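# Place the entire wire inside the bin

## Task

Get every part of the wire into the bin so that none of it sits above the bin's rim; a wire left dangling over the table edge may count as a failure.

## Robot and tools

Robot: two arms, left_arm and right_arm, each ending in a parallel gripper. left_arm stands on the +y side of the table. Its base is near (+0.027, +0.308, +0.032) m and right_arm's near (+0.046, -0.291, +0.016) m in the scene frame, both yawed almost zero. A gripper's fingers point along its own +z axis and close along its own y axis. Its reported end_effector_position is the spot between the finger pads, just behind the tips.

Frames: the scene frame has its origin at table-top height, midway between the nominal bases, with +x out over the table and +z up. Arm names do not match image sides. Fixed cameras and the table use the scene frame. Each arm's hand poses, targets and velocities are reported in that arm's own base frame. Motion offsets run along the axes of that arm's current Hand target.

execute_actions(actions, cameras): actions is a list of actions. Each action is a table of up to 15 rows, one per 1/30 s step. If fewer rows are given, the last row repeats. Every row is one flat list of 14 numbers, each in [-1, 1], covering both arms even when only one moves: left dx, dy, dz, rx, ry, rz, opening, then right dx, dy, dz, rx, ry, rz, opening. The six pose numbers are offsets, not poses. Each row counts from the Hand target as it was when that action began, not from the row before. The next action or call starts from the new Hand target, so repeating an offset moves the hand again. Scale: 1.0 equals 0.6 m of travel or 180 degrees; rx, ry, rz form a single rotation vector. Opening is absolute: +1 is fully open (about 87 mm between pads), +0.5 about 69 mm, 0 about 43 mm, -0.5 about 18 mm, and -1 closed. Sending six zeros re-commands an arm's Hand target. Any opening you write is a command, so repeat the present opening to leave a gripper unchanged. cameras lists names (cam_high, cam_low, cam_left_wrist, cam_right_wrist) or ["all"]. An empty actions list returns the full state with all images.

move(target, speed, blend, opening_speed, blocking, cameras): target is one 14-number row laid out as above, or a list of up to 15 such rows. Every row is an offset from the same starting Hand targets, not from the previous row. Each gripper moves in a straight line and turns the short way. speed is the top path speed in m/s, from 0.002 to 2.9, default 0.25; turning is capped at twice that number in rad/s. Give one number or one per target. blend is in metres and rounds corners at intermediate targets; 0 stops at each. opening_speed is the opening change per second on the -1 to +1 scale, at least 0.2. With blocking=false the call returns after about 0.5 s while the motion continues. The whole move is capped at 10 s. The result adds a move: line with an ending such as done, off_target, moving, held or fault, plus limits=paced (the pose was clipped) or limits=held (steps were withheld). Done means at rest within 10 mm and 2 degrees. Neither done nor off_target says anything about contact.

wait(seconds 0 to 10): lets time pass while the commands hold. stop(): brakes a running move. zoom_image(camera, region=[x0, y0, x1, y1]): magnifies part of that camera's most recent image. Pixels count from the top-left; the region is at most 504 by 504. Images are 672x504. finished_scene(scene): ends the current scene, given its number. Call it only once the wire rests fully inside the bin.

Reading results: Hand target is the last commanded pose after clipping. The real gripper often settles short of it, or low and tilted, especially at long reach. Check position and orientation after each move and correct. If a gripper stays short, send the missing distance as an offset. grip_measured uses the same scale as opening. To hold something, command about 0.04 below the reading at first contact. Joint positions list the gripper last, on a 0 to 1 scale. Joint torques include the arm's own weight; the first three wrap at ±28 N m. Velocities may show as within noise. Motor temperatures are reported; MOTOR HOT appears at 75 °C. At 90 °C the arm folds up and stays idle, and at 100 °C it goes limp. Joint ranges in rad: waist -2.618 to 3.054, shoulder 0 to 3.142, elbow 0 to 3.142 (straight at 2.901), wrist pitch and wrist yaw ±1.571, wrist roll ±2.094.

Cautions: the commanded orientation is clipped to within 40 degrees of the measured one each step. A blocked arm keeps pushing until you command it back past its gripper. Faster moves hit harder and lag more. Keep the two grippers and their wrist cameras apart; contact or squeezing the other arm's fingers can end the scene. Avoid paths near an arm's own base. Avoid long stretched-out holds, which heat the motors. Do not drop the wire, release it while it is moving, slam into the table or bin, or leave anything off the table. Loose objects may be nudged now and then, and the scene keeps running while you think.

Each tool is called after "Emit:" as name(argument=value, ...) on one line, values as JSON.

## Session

Emit:
execute_actions(actions=[])

Emit:
zoom_image(camera="cam_high", region=[220, 170, 460, 420])

Scene clock: 0.00 s.
left_arm: end_effector_position=(+0.3748, +0.0310, +0.0800) grip_measured=+1.000 end_effector_quat_wxyz=(+0.643, -0.100, +0.755, +0.084) | right_arm: end_effector_position=(+0.3730, -0.0325, +0.0937) grip_measured=+1.000 end_effector_quat_wxyz=(+0.686, +0.064, +0.724, -0.035)
Joint positions: left_arm=[-0.056 1.537 0.268 1.102 -0.314 -0.053 1] | right_arm=[-0.05 1.575 0.201 1.318 0.089 0.042 1]
Joint velocities: within noise
Joint torques (N m): no reading
Motor temperatures (°C): left_arm=[29 33 34 29 29 29 27] | right_arm=[27 30 32 27 30 28 26]
Heat: left arm: 34 °C; right arm: 32 °C.
Hand target: left_arm +0.3779, +0.0309, +0.0869; +0.651, -0.101, +0.747, +0.083 | right_arm +0.3738, -0.0325, +0.0946; +0.687, +0.064, +0.723, -0.035
Tool commands: left_gripper/opening=+1.0 right_gripper/opening=+1.0

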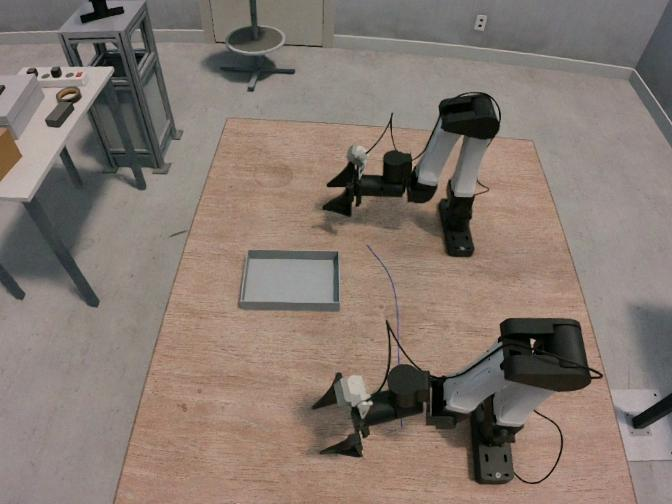

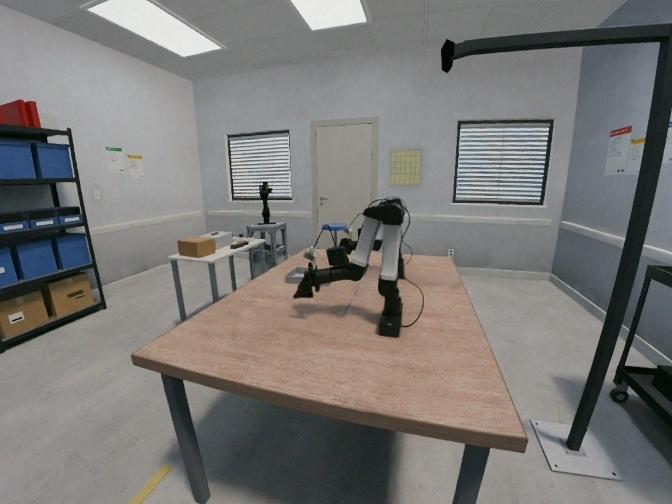

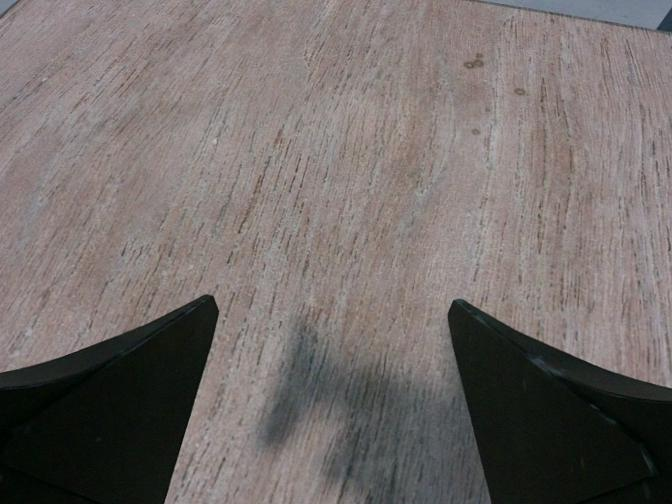

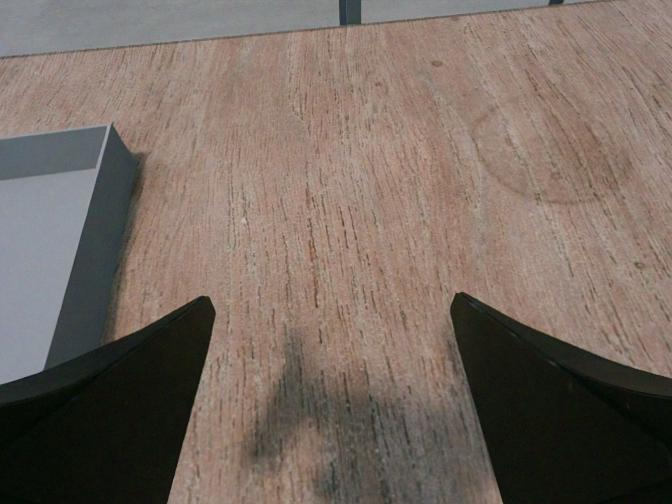

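Scaled by 2.016 from the camera's 672x504 image, which has a finer 960x720 frame.

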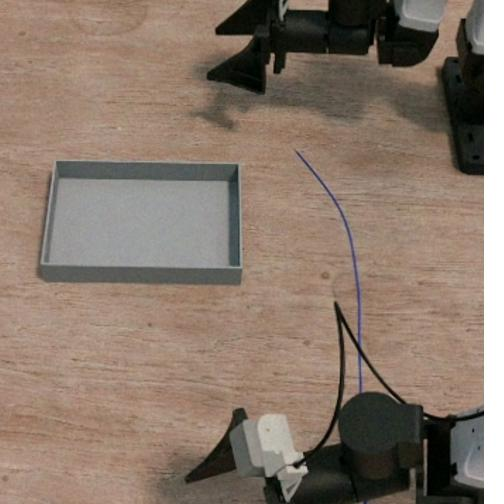

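Emit:
move(target=[0,0,0,0,0,0,1,0.089,0.403,-0.291,-0.443,0.328,-0.48,0.5], speed=0.3, cameras=["cam_high","cam_right_wrist"])

Scene clock: 42.37 s.
left_arm: end_effector_position=(+0.3748, +0.0310, +0.0800) grip_measured=+1.000 end_effector_quat_wxyz=(+0.643, -0.100, +0.755, +0.084) | right_arm: end_effector_position=(+0.2307, +0.2301, +0.0600) grip_measured=+0.500 end_effector_quat_wxyz=(-0.004, +0.769, -0.640, -0.001)
Joint positions: left_arm=[-0.056 1.537 0.268 1.102 -0.314 -0.053 1] | right_arm=[0.881 1.889 1.432 -1.105 -0.002 -0.873 0.75]
Joint torques (N m): left_arm=[-0.42 -5.61 6.53 2.07 -0.09 -0.06] | right_arm=[0.85 -6.2 6.53 0.33 0.1 -0.01]
Motor temperatures (°C): left_arm=[29 36 36 43 29 29 27] | right_arm=[27 31 33 33 30 28 26]
Heat: left arm: 43 °C; right arm: 33 °C.
Hand target: left_arm +0.3779, +0.0309, +0.0869; +0.651, -0.101, +0.747, +0.083 | right_arm +0.2325, +0.2332, +0.0597; +0.000, +0.772, -0.635, +0.000
Off the commanded pose: left_arm 0.008 m, 1 deg | right_arm 0.004 m, 1 deg.
move: done
Images, in order (width x height): cam_high 672x504, cam_right_wrist 672x504.

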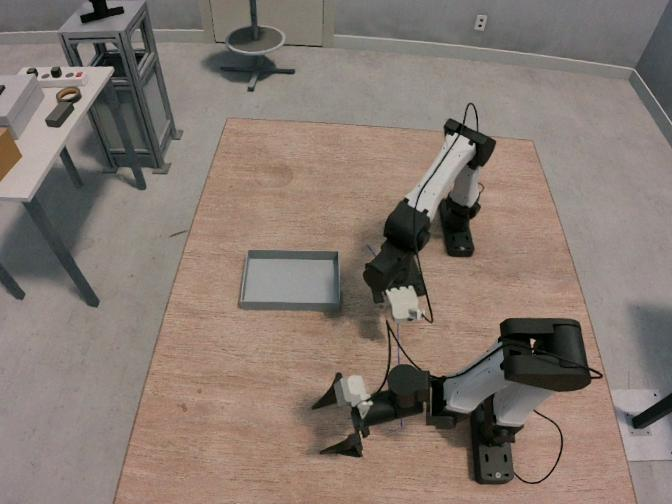

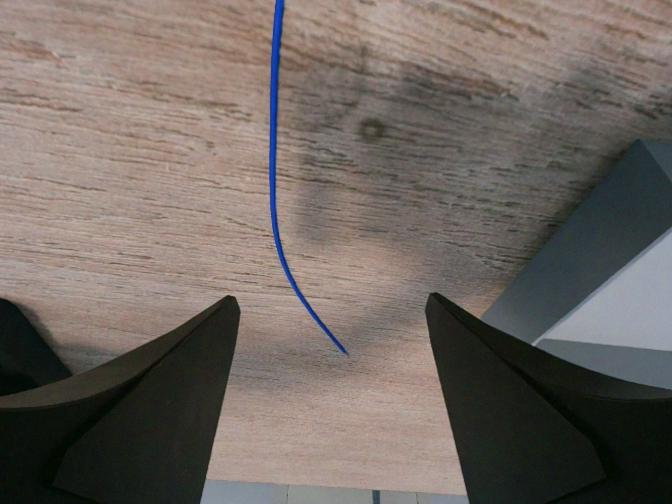

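Emit:
move(target=[[0,0,0,0,0,0,1,0,0.033,0.085,0,0,0,0.5],[0,0,0,0,0,0,1,0,0.033,0.128,0,0,0,0.5],[0,0,0,0,0,0,1,0,0.033,0.128,0,0,0,-1]], speed=[0.2,0.06,0.06], opening_speed=1.2, cameras=["cam_right_wrist"])

Scene clock: 53.23 s.
left_arm: end_effector_position=(+0.3748, +0.0310, +0.0800) grip_measured=+1.000 end_effector_quat_wxyz=(+0.643, -0.100, +0.755, +0.084) | right_arm: end_effector_position=(+0.2193, +0.2301, -0.0010) grip_measured=-0.947 end_effector_quat_wxyz=(-0.013, +0.770, -0.637, +0.008)
Joint positions: left_arm=[-0.056 1.537 0.268 1.102 -0.314 -0.053 1] | right_arm=[0.917 1.925 1.222 -0.842 0.018 -0.843 0.027]
Joint torques (N m): left_arm=[-0.42 -5.61 6.56 2.07 -0.09 -0.06] | right_arm=[0.69 -5.18 2.47 0.72 -0.11 0.07]
Heat: left arm: 44 °C; right arm: 34 °C.
Hand target: left_arm +0.3779, +0.0309, +0.0869; +0.651, -0.101, +0.747, +0.083 | right_arm +0.2131, +0.2294, -0.0171; +0.000, +0.772, -0.635, +0.000
Off the commanded pose: left_arm 0.008 m, 1 deg | right_arm 0.017 m, 2 deg.
move: off_target (right_arm); target 3's new opening was sent with right_arm's hand 0.017 m and 1 deg from that target
Images, in order (width x height): cam_right_wrist 672x504.

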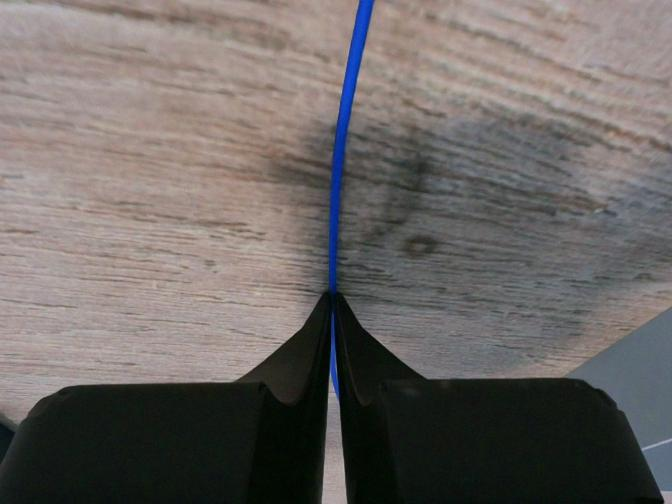

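Emit:
move(target=[[0,0,0,0,0,0,1,0.02,-0.05,-0.28,0.02,-0.015,0.05,-1],[0,0,0,0,0,0,1,0.084,-0.468,-0.312,0.114,-0.083,0.24,-1]], speed=0.25, blend=0.05, cameras=["cam_high","cam_right_wrist"])

Emit:
zoom_image(camera="cam_high", region=[200, 170, 440, 440])

Scene clock: 73.00 s.
left_arm: end_effector_position=(+0.3748, +0.0310, +0.0800) grip_measured=+1.000 end_effector_quat_wxyz=(+0.643, -0.100, +0.755, +0.084) | right_arm: end_effector_position=(+0.4919, +0.2327, +0.1743) grip_measured=-0.947 end_effector_quat_wxyz=(+0.269, -0.470, +0.840, -0.014)
Joint positions: left_arm=[-0.056 1.537 0.268 1.102 -0.314 -0.053 1] | right_arm=[0.486 2.511 2.843 -1.359 0.014 -0.539 0.027]
Joint torques (N m): left_arm=[-0.42 -5.61 6.54 2.07 -0.09 -0.06] | right_arm=[0.03 -9.61 6.43 1.59 0.17 0.1]
Heat: left arm: 46 °C; right arm: 34 °C.
Hand target: left_arm +0.3779, +0.0309, +0.0869; +0.651, -0.101, +0.747, +0.083 | right_arm +0.4983, +0.2341, +0.1703; +0.214, -0.468, +0.857, -0.013
Off the commanded pose: left_arm 0.008 m, 1 deg | right_arm 0.008 m, 7 deg.
elbow stopped short (right arm): the move would have taken joint 3 (elbow) straighter than the controller allows.
move: off_target (right_arm)
Images, in order (width x height): cam_high 672x504, cam_right_wrist 672x504.

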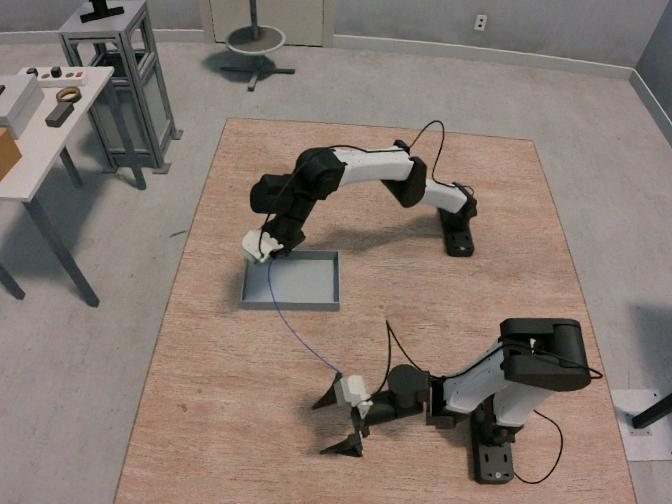

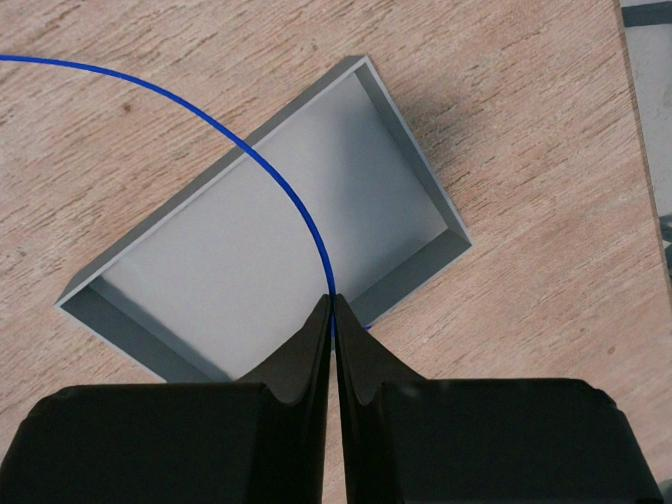

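Scaled by 1.867 from the camera's 672x504 image, which has a finer 960x720 frame.

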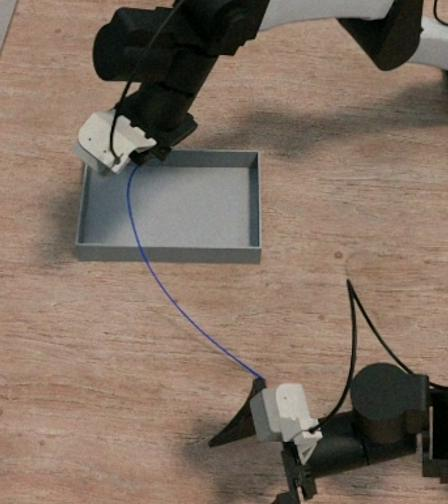

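Emit:
move(target=[0,0,0,0,0,0,1,0.083,0.052,0.211,0,0,0,-1], speed=0.2, cameras=["cam_high","cam_right_wrist"])

Emit:
zoom_image(camera="cam_high", region=[200, 170, 440, 440])

Scene clock: 84.13 s.
left_arm: end_effector_position=(+0.3748, +0.0310, +0.0800) grip_measured=+1.000 end_effector_quat_wxyz=(+0.643, -0.100, +0.755, +0.084) | right_arm: end_effector_position=(+0.4948, +0.2347, +0.0143) grip_measured=-0.947 end_effector_quat_wxyz=(+0.197, -0.474, +0.858, -0.011)
Joint positions: left_arm=[-0.056 1.537 0.268 1.102 -0.314 -0.053 1] | right_arm=[0.486 2.505 2.216 -0.886 0.015 -0.526 0.027]
Joint torques (N m): left_arm=[-0.4 -5.63 6.54 2.07 -0.09 -0.06] | right_arm=[-0.1 -14.93 4.19 1.33 0.06 0.14]
Heat: left arm: 47 °C; right arm: 35 °C.
Hand target: left_arm +0.3779, +0.0309, +0.0869; +0.651, -0.101, +0.747, +0.083 | right_arm +0.4980, +0.2340, +0.0305; +0.214, -0.468, +0.858, -0.013
Off the commanded pose: left_arm 0.008 m, 1 deg | right_arm 0.017 m, 2 deg.
move: off_target (right_arm)
Images, in order (width x height): cam_high 672x504, cam_right_wrist 672x504.

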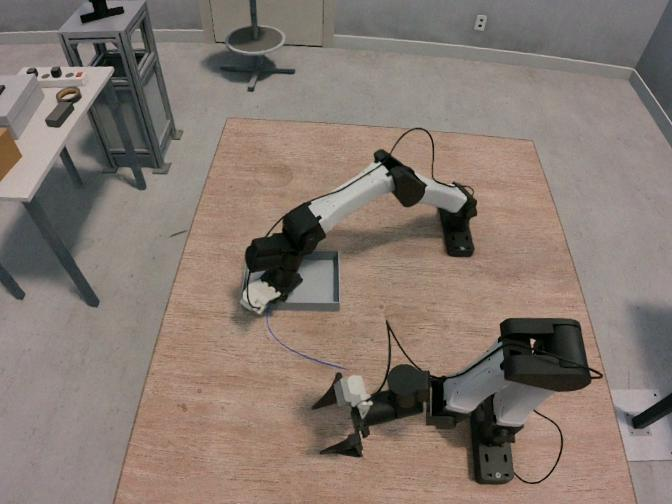

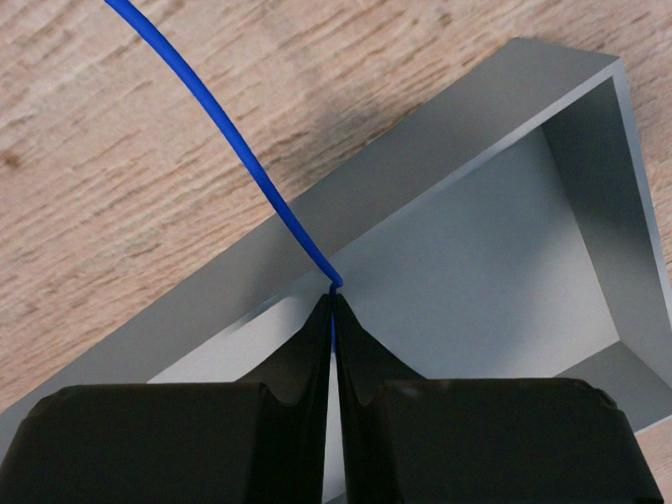

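Scaled by 1.867 from the camera's 672x504 image, which has a finer 960x720 frame.

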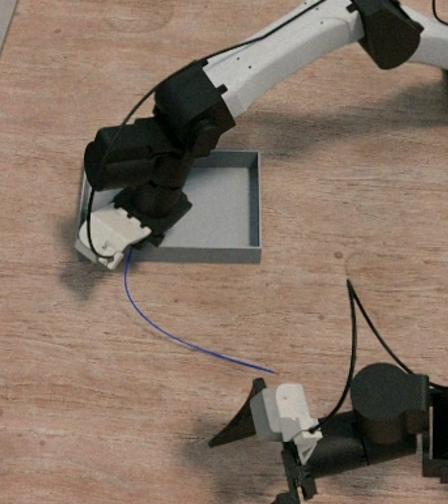

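Emit:
move(target=[[0,0,0,0,0,0,1,0,0,0,0,0,0,-0.6],[0,0,0,0,0,0,1,0,0,-0.2,0,0,0,-0.6],[0.079,-0.317,-0.103,0.163,0.41,0.175,0.5,0.327,0.052,-0.362,0,0,0,-0.6]], speed=[0.1,0.15,0.25], opening_speed=1, cameras=["all"])

Emit:
zoom_image(camera="cam_high", region=[200, 170, 440, 440])

Scene clock: 115.10 s.
left_arm: end_effector_position=(+0.3595, -0.1670, +0.0474) grip_measured=+0.500 end_effector_quat_wxyz=(+0.043, +0.207, +0.977, -0.006) | right_arm: end_effector_position=(+0.3056, +0.0561, +0.1520) grip_measured=-0.600 end_effector_quat_wxyz=(+0.218, -0.466, +0.857, -0.018)
Joint positions: left_arm=[-0.437 2.159 1.786 -1.111 -0.009 -0.019 0.75] | right_arm=[0.228 1.422 1.254 -0.969 -0.08 -0.75 0.2]
Joint torques (N m): left_arm=[-0.77 -11.33 9.84 0.37 0.03 0.08] | right_arm=[-0.29 -6.01 4.22 1.11 -0.13 0]
Motor temperatures (°C): left_arm=[29 38 39 47 29 29 27] | right_arm=[27 44 34 31 30 28 27]
Heat: left arm: 47 °C; right arm: 44 °C.
Hand target: left_arm +0.3618, -0.1707, +0.0502; +0.044, +0.216, +0.975, -0.010 | right_arm +0.2984, +0.0543, +0.1512; +0.214, -0.467, +0.858, -0.013
Off the commanded pose: left_arm 0.005 m, 1 deg | right_arm 0.007 m, 1 deg.
move: done

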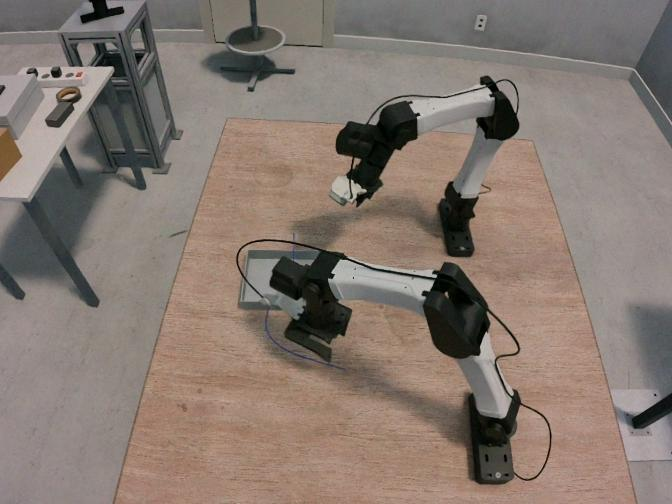

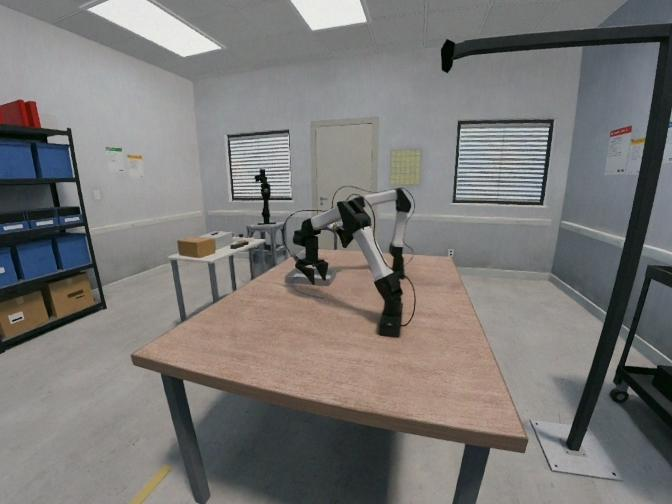

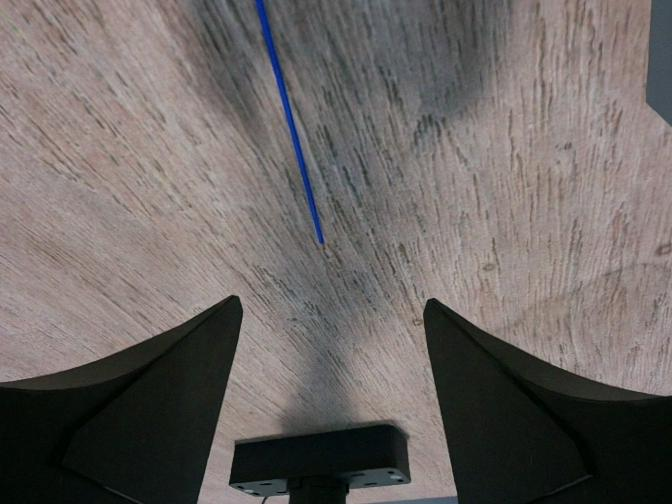

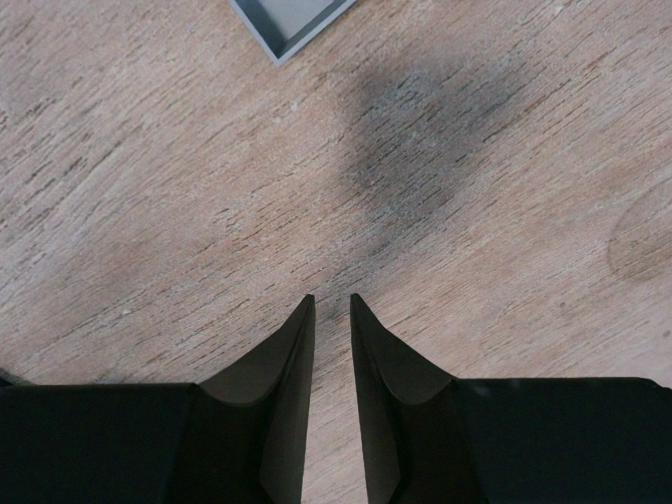

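Scaled by 1.867 from the camera's 672x504 image, which has a finer 960x720 frame.

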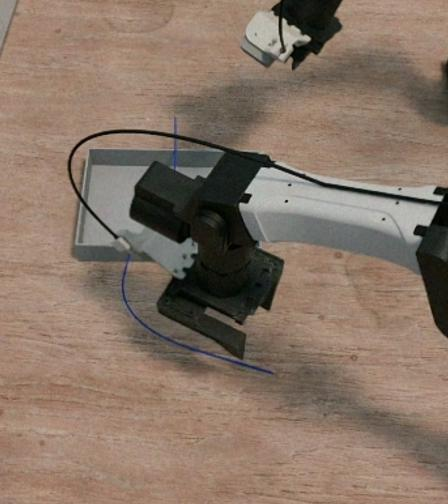

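Emit:
move(target=[[-0.035,0,0.095,0,0,0,0.5,0,0,0,0,0,0,-0.6],[-0.035,0,0.136,0,0,0,0.5,0,0,0,0,0,0,-0.6],[-0.035,0,0.136,0,0,0,-1,0,0,0,0,0,0,-0.6]], speed=[0.2,0.06,0.06], opening_speed=1.2, cameras=["cam_left_wrist"])

Scene clock: 134.43 s.
left_arm: end_effector_position=(+0.3848, -0.1776, -0.0204) grip_measured=-0.939 end_effector_quat_wxyz=(+0.039, +0.208, +0.977, -0.002) | right_arm: end_effector_position=(+0.3056, +0.0561, +0.1520) grip_measured=-0.600 end_effector_quat_wxyz=(+0.218, -0.466, +0.857, -0.018)
Joint positions: left_arm=[-0.436 2.343 1.817 -0.968 -0.013 -0.016 0.03] | right_arm=[0.228 1.422 1.254 -0.969 -0.08 -0.75 0.2]
Joint torques (N m): left_arm=[-0.8 -11.96 6.28 0.8 0.07 0.05] | right_arm=[-0.1 -6.11 4.25 1.1 -0.11 0.04]
Motor temperatures (°C): left_arm=[29 47 42 41 29 29 27] | right_arm=[27 40 35 31 30 28 27]
Heat: left arm: 47 °C; right arm: 40 °C.
Hand target: left_arm +0.3874, -0.1827, -0.0292; +0.044, +0.216, +0.975, -0.010 | right_arm +0.2984, +0.0543, +0.1512; +0.214, -0.467, +0.858, -0.013
Off the commanded pose: left_arm 0.011 m, 1 deg | right_arm 0.007 m, 1 deg.
move: off_target (left_arm); target 3's new opening was sent with left_arm's hand 0.011 m and 1 deg from that target
Images, in order (width x height): cam_left_wrist 672x504.

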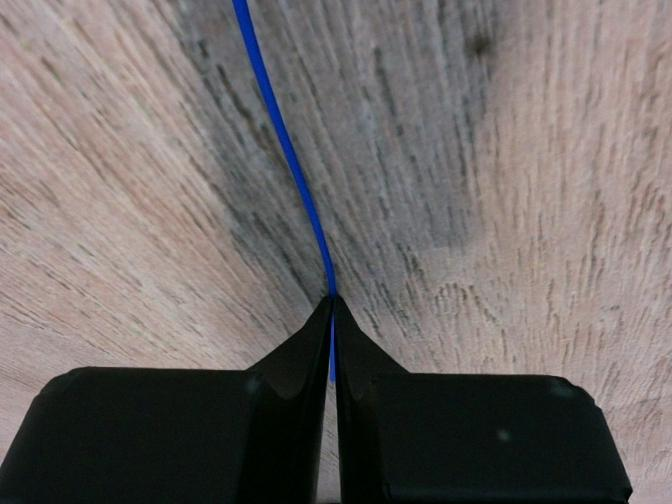

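Emit:
move(target=[[-0.03,-0.03,-0.22,0,0,0,-1,0,0,0,0,0,0,-0.6],[-0.207,-0.267,-0.247,0.029,-0.137,0.091,-1,0,0,0,0,0,0,-0.6],[-0.188,-0.267,-0.05,0.029,-0.137,0.091,-1,0,0,0,0,0,0,-0.6]], speed=0.22, blend=[0.05,0.02,0], cameras=["cam_high","cam_left_wrist"])

Emit:
zoom_image(camera="cam_high", region=[200, 170, 440, 440])

Scene clock: 151.90 s.
left_arm: end_effector_position=(+0.4136, -0.3677, -0.0058) grip_measured=-0.939 end_effector_quat_wxyz=(+0.218, +0.341, +0.911, -0.083) | right_arm: end_effector_position=(+0.3056, +0.0561, +0.1520) grip_measured=-0.600 end_effector_quat_wxyz=(+0.218, -0.466, +0.857, -0.018)
Joint positions: left_arm=[-0.726 2.479 2.078 -0.698 -0.002 -0.01 0.03] | right_arm=[0.228 1.422 1.254 -0.969 -0.08 -0.75 0.2]
Joint torques (N m): left_arm=[-0.55 -17.66 7.56 1.41 0 0.08] | right_arm=[-0.2 -6.13 4.18 1.11 -0.08 0.02]
Motor temperatures (°C): left_arm=[29 55 42 40 29 29 28] | right_arm=[27 38 35 31 30 28 27]
Heat: left arm: 55 °C; right arm: 38 °C.
Hand target: left_arm +0.4192, -0.3741, +0.0108; +0.241, +0.346, +0.902, -0.093 | right_arm +0.2984, +0.0543, +0.1512; +0.214, -0.467, +0.858, -0.013
Off the commanded pose: left_arm 0.019 m, 3 deg | right_arm 0.007 m, 1 deg.
move: off_target (left_arm)
Images, in order (width x height): cam_high 672x504, cam_left_wrist 672x504.

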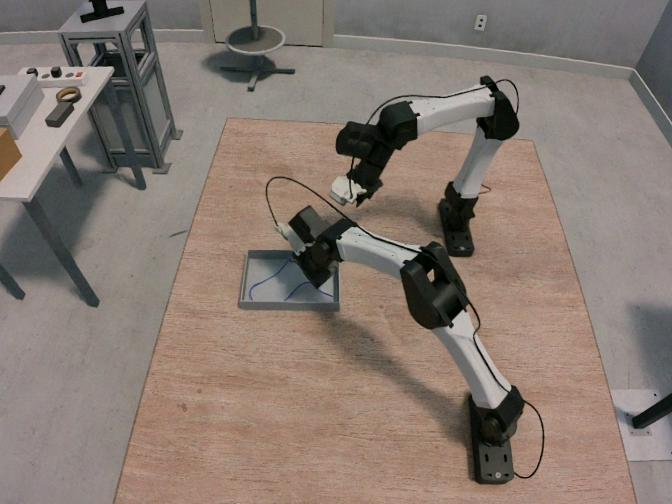

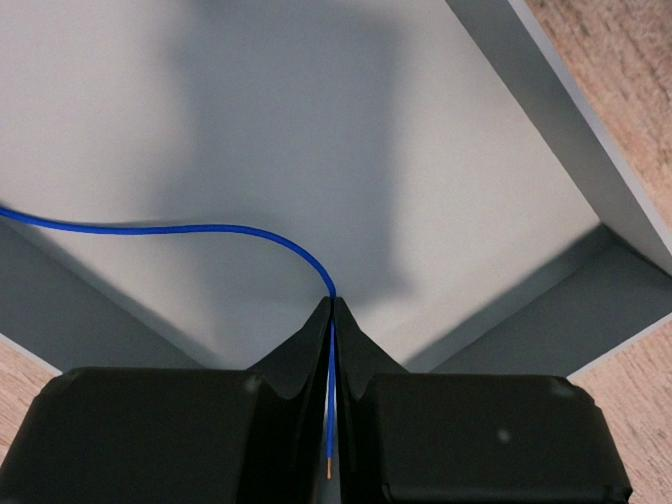

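Scaled by 1.867 from the camera's 672x504 image, which has a finer 960x720 frame.

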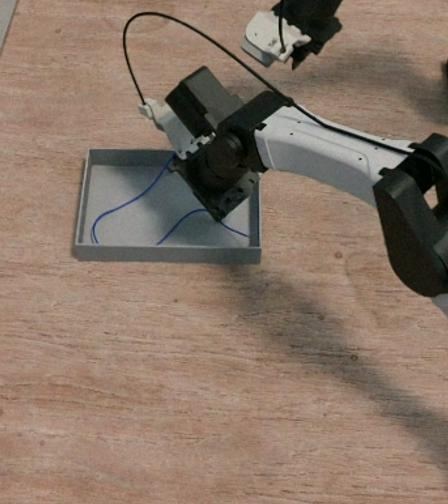

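Emit:
move(target=[[0,0,0,0,0,0,-0.6,0,0,0,0,0,0,-0.6],[0,0,-0.15,0,0,0,-0.6,0,0,0,0,0,0,-0.6],[0.257,0.182,-0.416,0,0,0,-0.6,0,0,0,0,0,0,-0.6]], speed=[0.1,0.12,0.3], opening_speed=1, cameras=["cam_high","cam_low","cam_left_wrist"])

Emit:
zoom_image(camera="cam_high", region=[220, 220, 360, 330])

Emit:
zoom_image(camera="cam_low", region=[270, 230, 350, 310])

Scene clock: 165.53 s.
left_arm: end_effector_position=(+0.3041, -0.1209, +0.1491) grip_measured=-0.600 end_effector_quat_wxyz=(+0.243, +0.340, +0.904, -0.090) | right_arm: end_effector_position=(+0.3056, +0.0561, +0.1520) grip_measured=-0.600 end_effector_quat_wxyz=(+0.218, -0.466, +0.857, -0.018)
Joint positions: left_arm=[-0.318 1.464 1.269 -0.885 0.194 0.352 0.2] | right_arm=[0.228 1.422 1.254 -0.969 -0.08 -0.75 0.2]
Joint torques (N m): left_arm=[-0.12 -7.28 7.51 1.12 0.17 0.09] | right_arm=[-0.4 -5.94 4.29 1.15 -0.08 -0.02]
Motor temperatures (°C): left_arm=[29 64 42 41 29 29 28] | right_arm=[27 37 35 31 30 28 27]
Heat: left arm: 64 °C; right arm: 37 °C.
Hand target: left_arm +0.3005, -0.1200, +0.1498; +0.241, +0.346, +0.902, -0.093 | right_arm +0.2984, +0.0543, +0.1512; +0.214, -0.467, +0.858, -0.013
Off the commanded pose: left_arm 0.004 m, 1 deg | right_arm 0.007 m, 1 deg.
move: done
Images, in order (width x height): cam_high 672x504, cam_low 672x504, cam_left_wrist 672x504.

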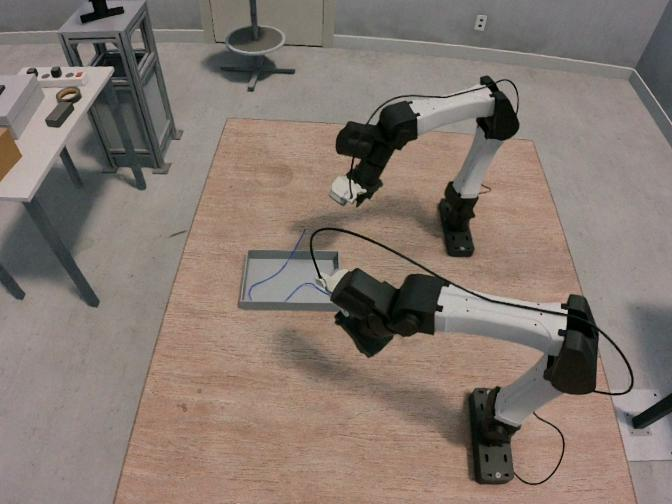

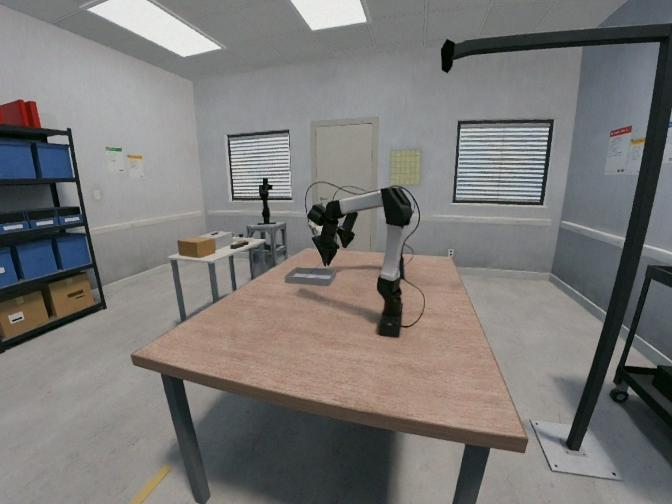

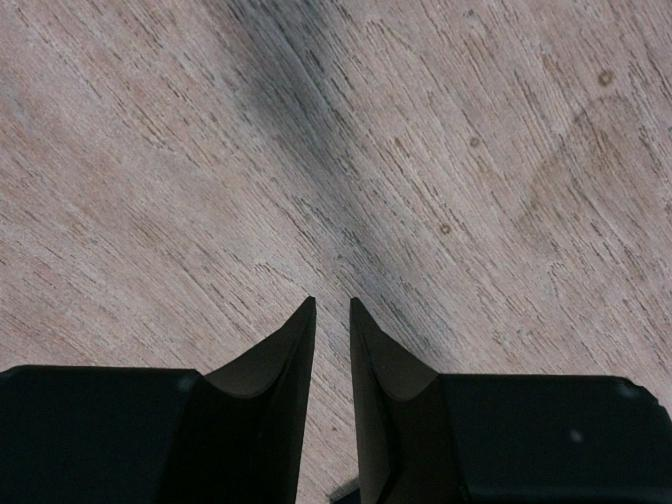

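Scaled by 3.600 from the camera's 672x504 image, which has a finer 960x720 frame.

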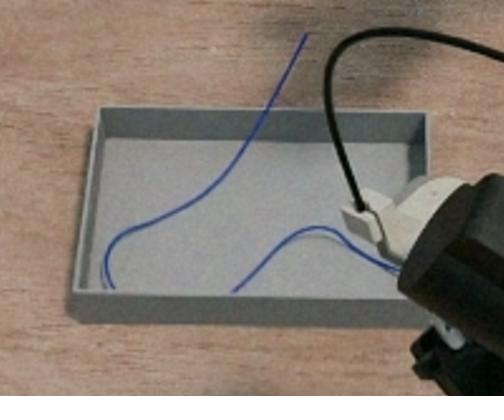

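Scaled by 6.300 from the camera's 672x504 image, which has a finer 960x720 frame.

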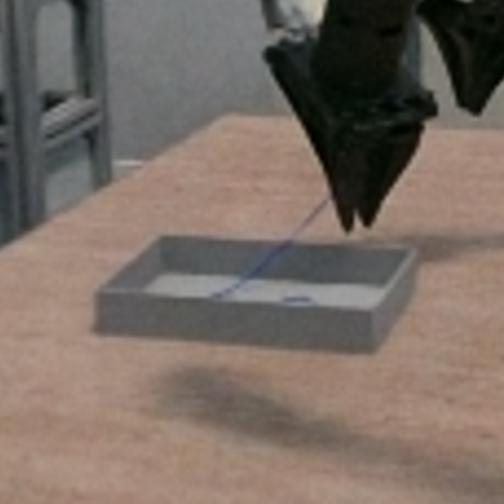

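Emit:
move(target=[0.2,0.06,-0.117,0,0,0,-0.6,-0.264,-0.157,0.106,0,0,0,0.3], speed=0.25, cameras=["cam_high","cam_low","cam_right_wrist"])

Emit:
zoom_image(camera="cam_low", region=[270, 210, 370, 310])

Emit:
zoom_image(camera="cam_high", region=[220, 200, 360, 330])

Scene clock: 183.87 s.
left_arm: end_effector_position=(+0.2240, +0.0006, +0.1499) grip_measured=-0.600 end_effector_quat_wxyz=(+0.241, +0.342, +0.904, -0.088) | right_arm: end_effector_position=(+0.4707, +0.1391, +0.1752) grip_measured=+0.300 end_effector_quat_wxyz=(+0.222, -0.468, +0.855, -0.010)
Joint positions: left_arm=[0.179 1.158 1.067 -1.136 0.396 0.834 0.2] | right_arm=[0.319 2.205 2.326 -1.248 -0.059 -0.67 0.65]
Joint torques (N m): left_arm=[0.17 -3.73 7.57 0.8 0.32 0.09] | right_arm=[0.65 -8.29 7.15 1.15 0.12 0.15]
Motor temperatures (°C): left_arm=[29 55 43 39 29 29 28] | right_arm=[27 37 35 31 30 28 27]
Heat: left arm: 55 °C; right arm: 37 °C.
Hand target: left_arm +0.2213, -0.0002, +0.1506; +0.241, +0.346, +0.902, -0.093 | right_arm +0.4722, +0.1407, +0.1707; +0.214, -0.468, +0.857, -0.013
Off the commanded pose: left_arm 0.003 m, 1 deg | right_arm 0.005 m, 1 deg.
move: done
Images, in order (width x height): cam_high 672x504, cam_low 672x504, cam_right_wrist 672x504.

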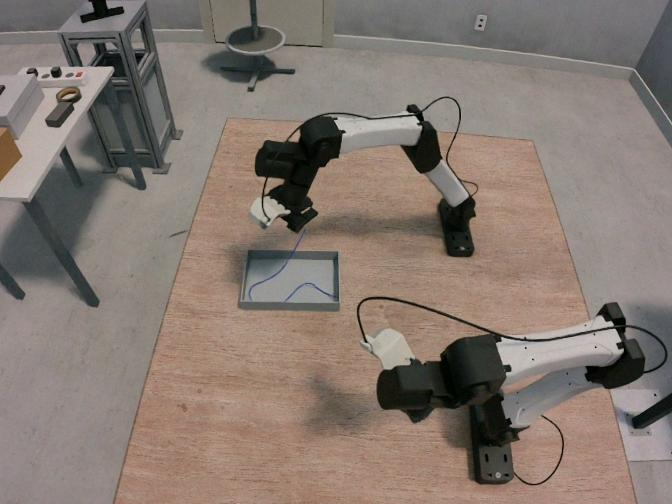

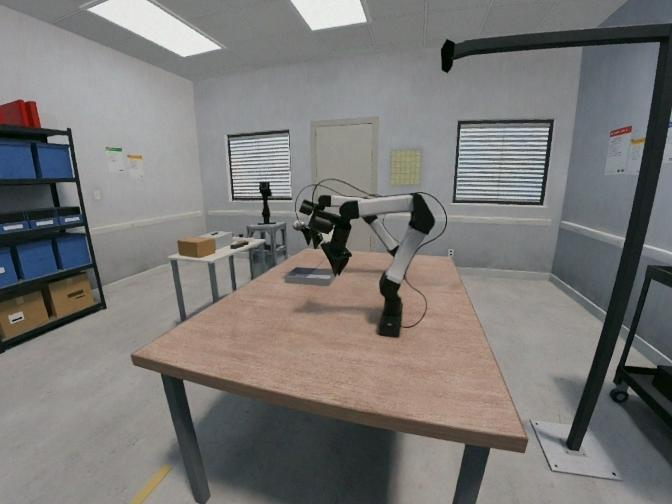

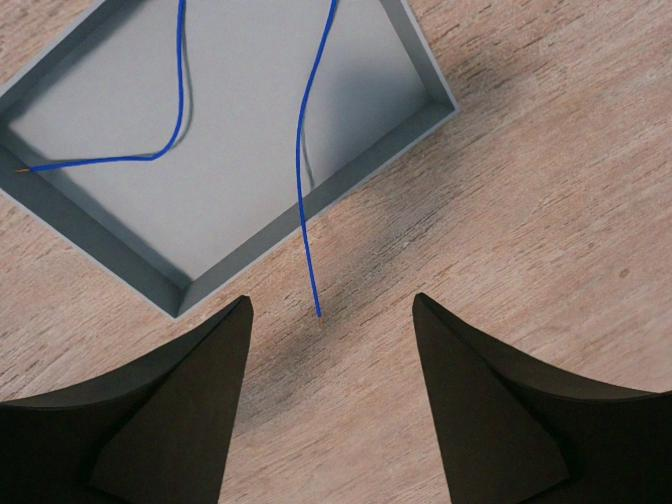

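Scaled by 5.040 from the camera's 672x504 image, which has a finer 960x720 frame.

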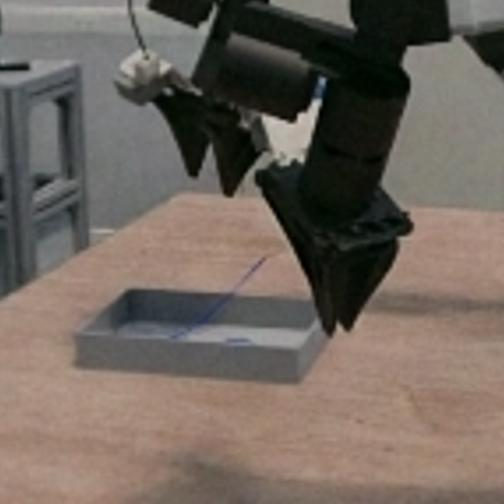

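Scaled by 3.600 from the camera's 672x504 image, which has a finer 960x720 frame.

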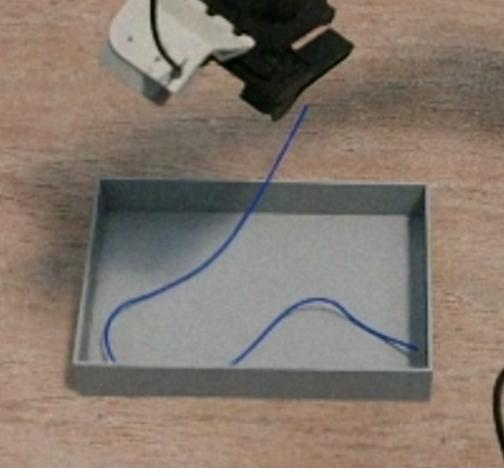

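Emit:
move(target=[0,0,0,0,0,0,-0.6,0.016,0.03,0.133,0,0,0,0.3], speed=0.15, cameras=["cam_high","cam_low","cam_right_wrist"])

Emit:
zoom_image(camera="cam_low", region=[270, 210, 370, 310])

Scene clock: 196.60 s.
left_arm: end_effector_position=(+0.2240, +0.0006, +0.1500) grip_measured=-0.600 end_effector_quat_wxyz=(+0.241, +0.342, +0.904, -0.089) | right_arm: end_effector_position=(+0.4846, +0.1561, +0.1040) grip_measured=+0.300 end_effector_quat_wxyz=(+0.226, -0.468, +0.854, -0.011)
Joint positions: left_arm=[0.179 1.158 1.067 -1.136 0.397 0.834 0.2] | right_arm=[0.345 2.21 2.042 -0.949 -0.048 -0.647 0.65]
Joint torques (N m): left_arm=[0.17 -3.71 7.58 0.8 0.32 0.09] | right_arm=[0.76 -9.11 4.46 1.39 0.15 0.16]
Motor temperatures (°C): left_arm=[29 50 44 38 29 29 28] | right_arm=[27 39 36 31 30 28 27]
Heat: left arm: 50 °C; right arm: 39 °C.
Hand target: left_arm +0.2213, -0.0003, +0.1506; +0.242, +0.346, +0.902, -0.093 | right_arm +0.4836, +0.1571, +0.0908; +0.214, -0.468, +0.858, -0.013
Off the commanded pose: left_arm 0.003 m, 1 deg | right_arm 0.013 m, 1 deg.
move: off_target (right_arm)
Images, in order (width x height): cam_high 672x504, cam_low 672x504, cam_right_wrist 672x504.

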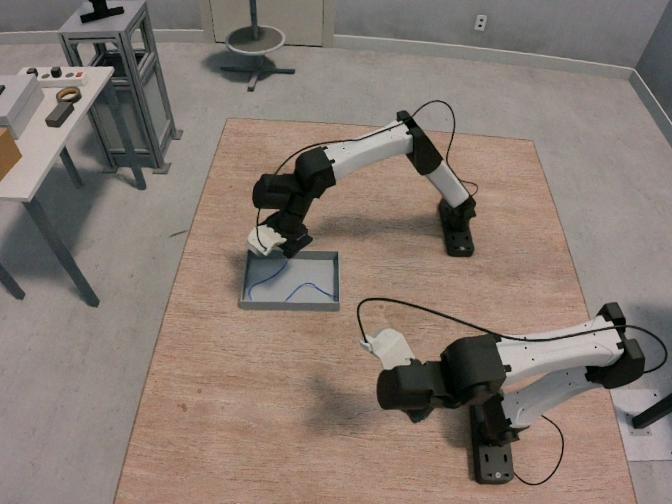

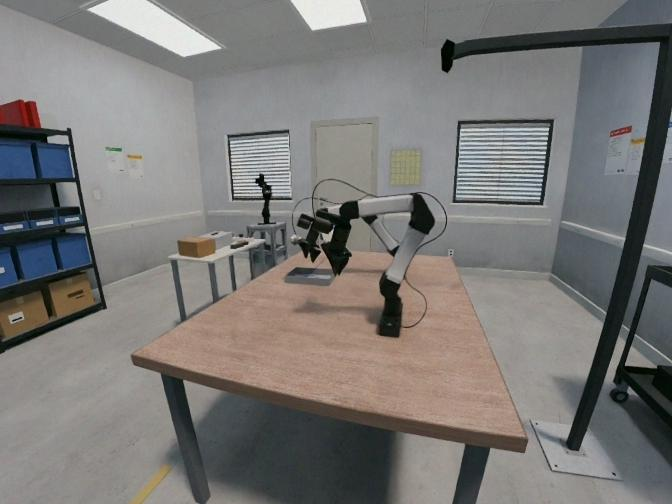

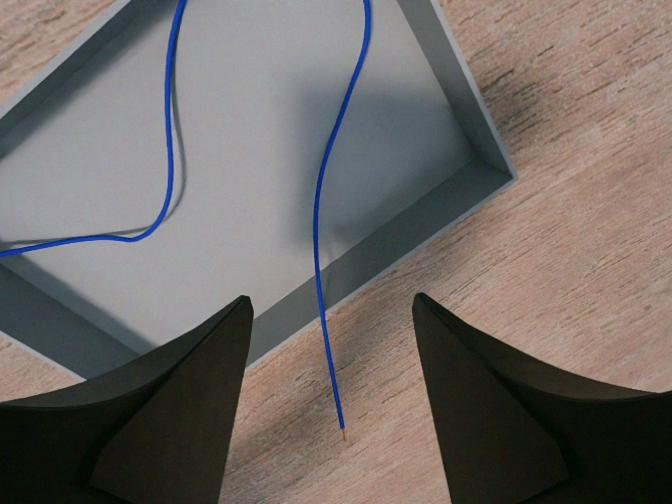

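Scaled by 5.040 from the camera's 672x504 image, which has a finer 960x720 frame.

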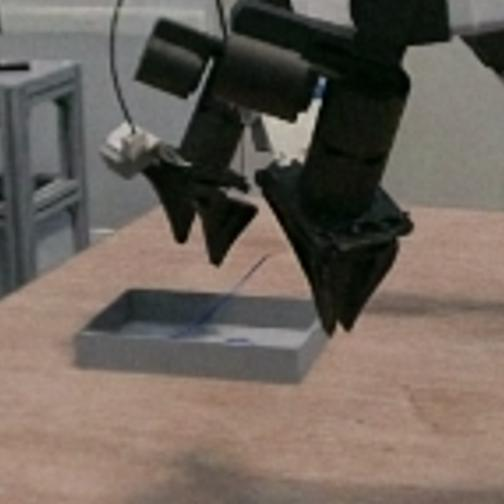

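Emit:
move(target=[[0,0,0,0,0,0,-0.6,0.0255,0.016,0.065,0,0,0,0.3],[0,0,0,0,0,0,-0.6,0.0255,0.016,0.065,0,0,0,-1]], speed=0.08, opening_speed=1.5, cameras=["cam_high","cam_low","cam_right_wrist"])

Emit:
zoom_image(camera="cam_low", region=[270, 210, 370, 310])

Scene clock: 210.40 s.
left_arm: end_effector_position=(+0.2240, +0.0006, +0.1500) grip_measured=-0.600 end_effector_quat_wxyz=(+0.241, +0.342, +0.904, -0.089) | right_arm: end_effector_position=(+0.4862, +0.1566, +0.0624) grip_measured=-0.979 end_effector_quat_wxyz=(+0.227, -0.468, +0.854, -0.011)
Joint positions: left_arm=[0.179 1.158 1.067 -1.136 0.397 0.834 0.2] | right_arm=[0.345 2.215 1.885 -0.784 -0.047 -0.646 0.01]
Joint torques (N m): left_arm=[0.18 -3.73 7.57 0.8 0.32 0.09] | right_arm=[0.9 -8.85 4.37 1.35 0.14 0.13]
Heat: left arm: 46 °C; right arm: 41 °C.
Hand target: left_arm +0.2213, -0.0003, +0.1506; +0.242, +0.346, +0.902, -0.093 | right_arm +0.4836, +0.1571, +0.0478; +0.214, -0.467, +0.858, -0.013
Off the commanded pose: left_arm 0.003 m, 1 deg | right_arm 0.015 m, 2 deg.
move: off_target (right_arm); target 2's new opening was sent with right_arm's hand 0.015 m and 2 deg from that target
Images, in order (width x height): cam_high 672x504, cam_low 672x504, cam_right_wrist 672x504.

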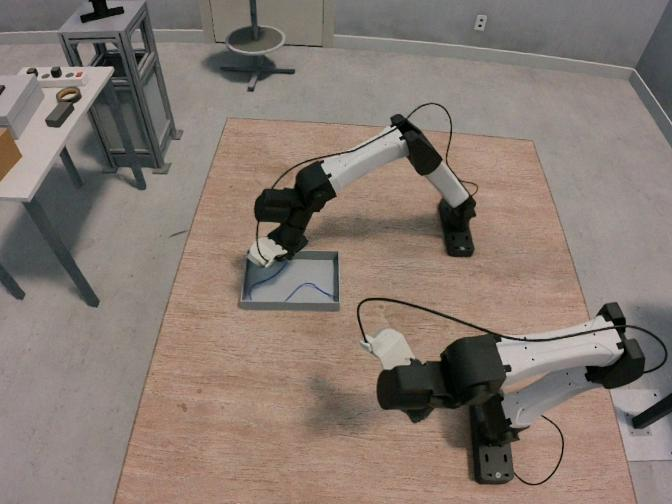

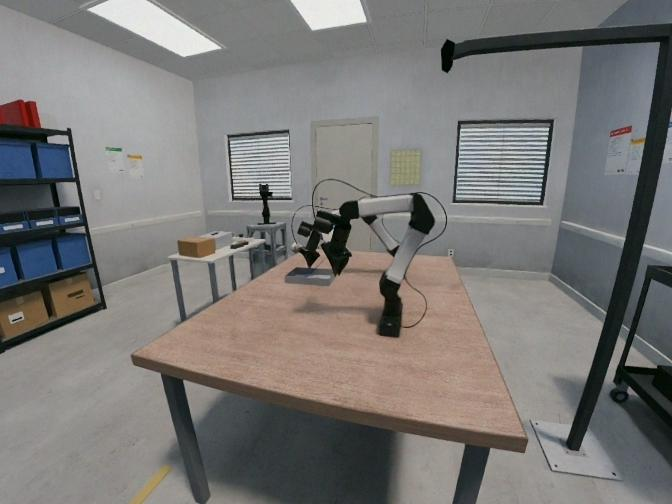

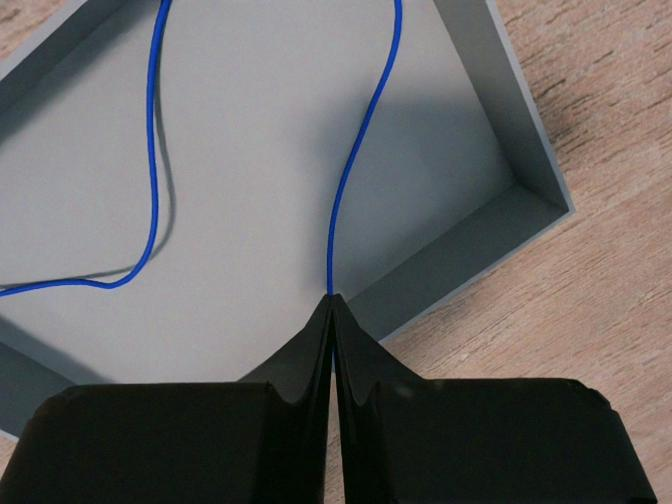

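Scaled by 5.040 from the camera's 672x504 image, which has a finer 960x720 frame.

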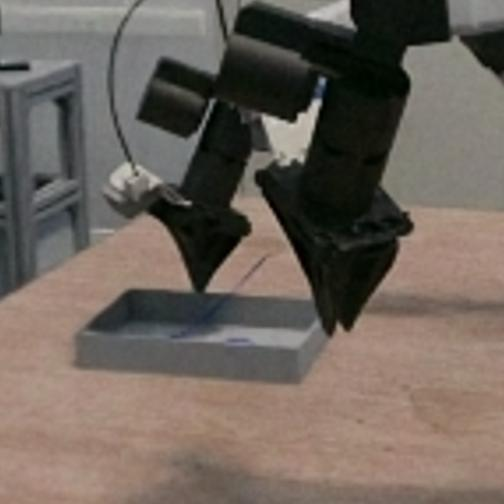

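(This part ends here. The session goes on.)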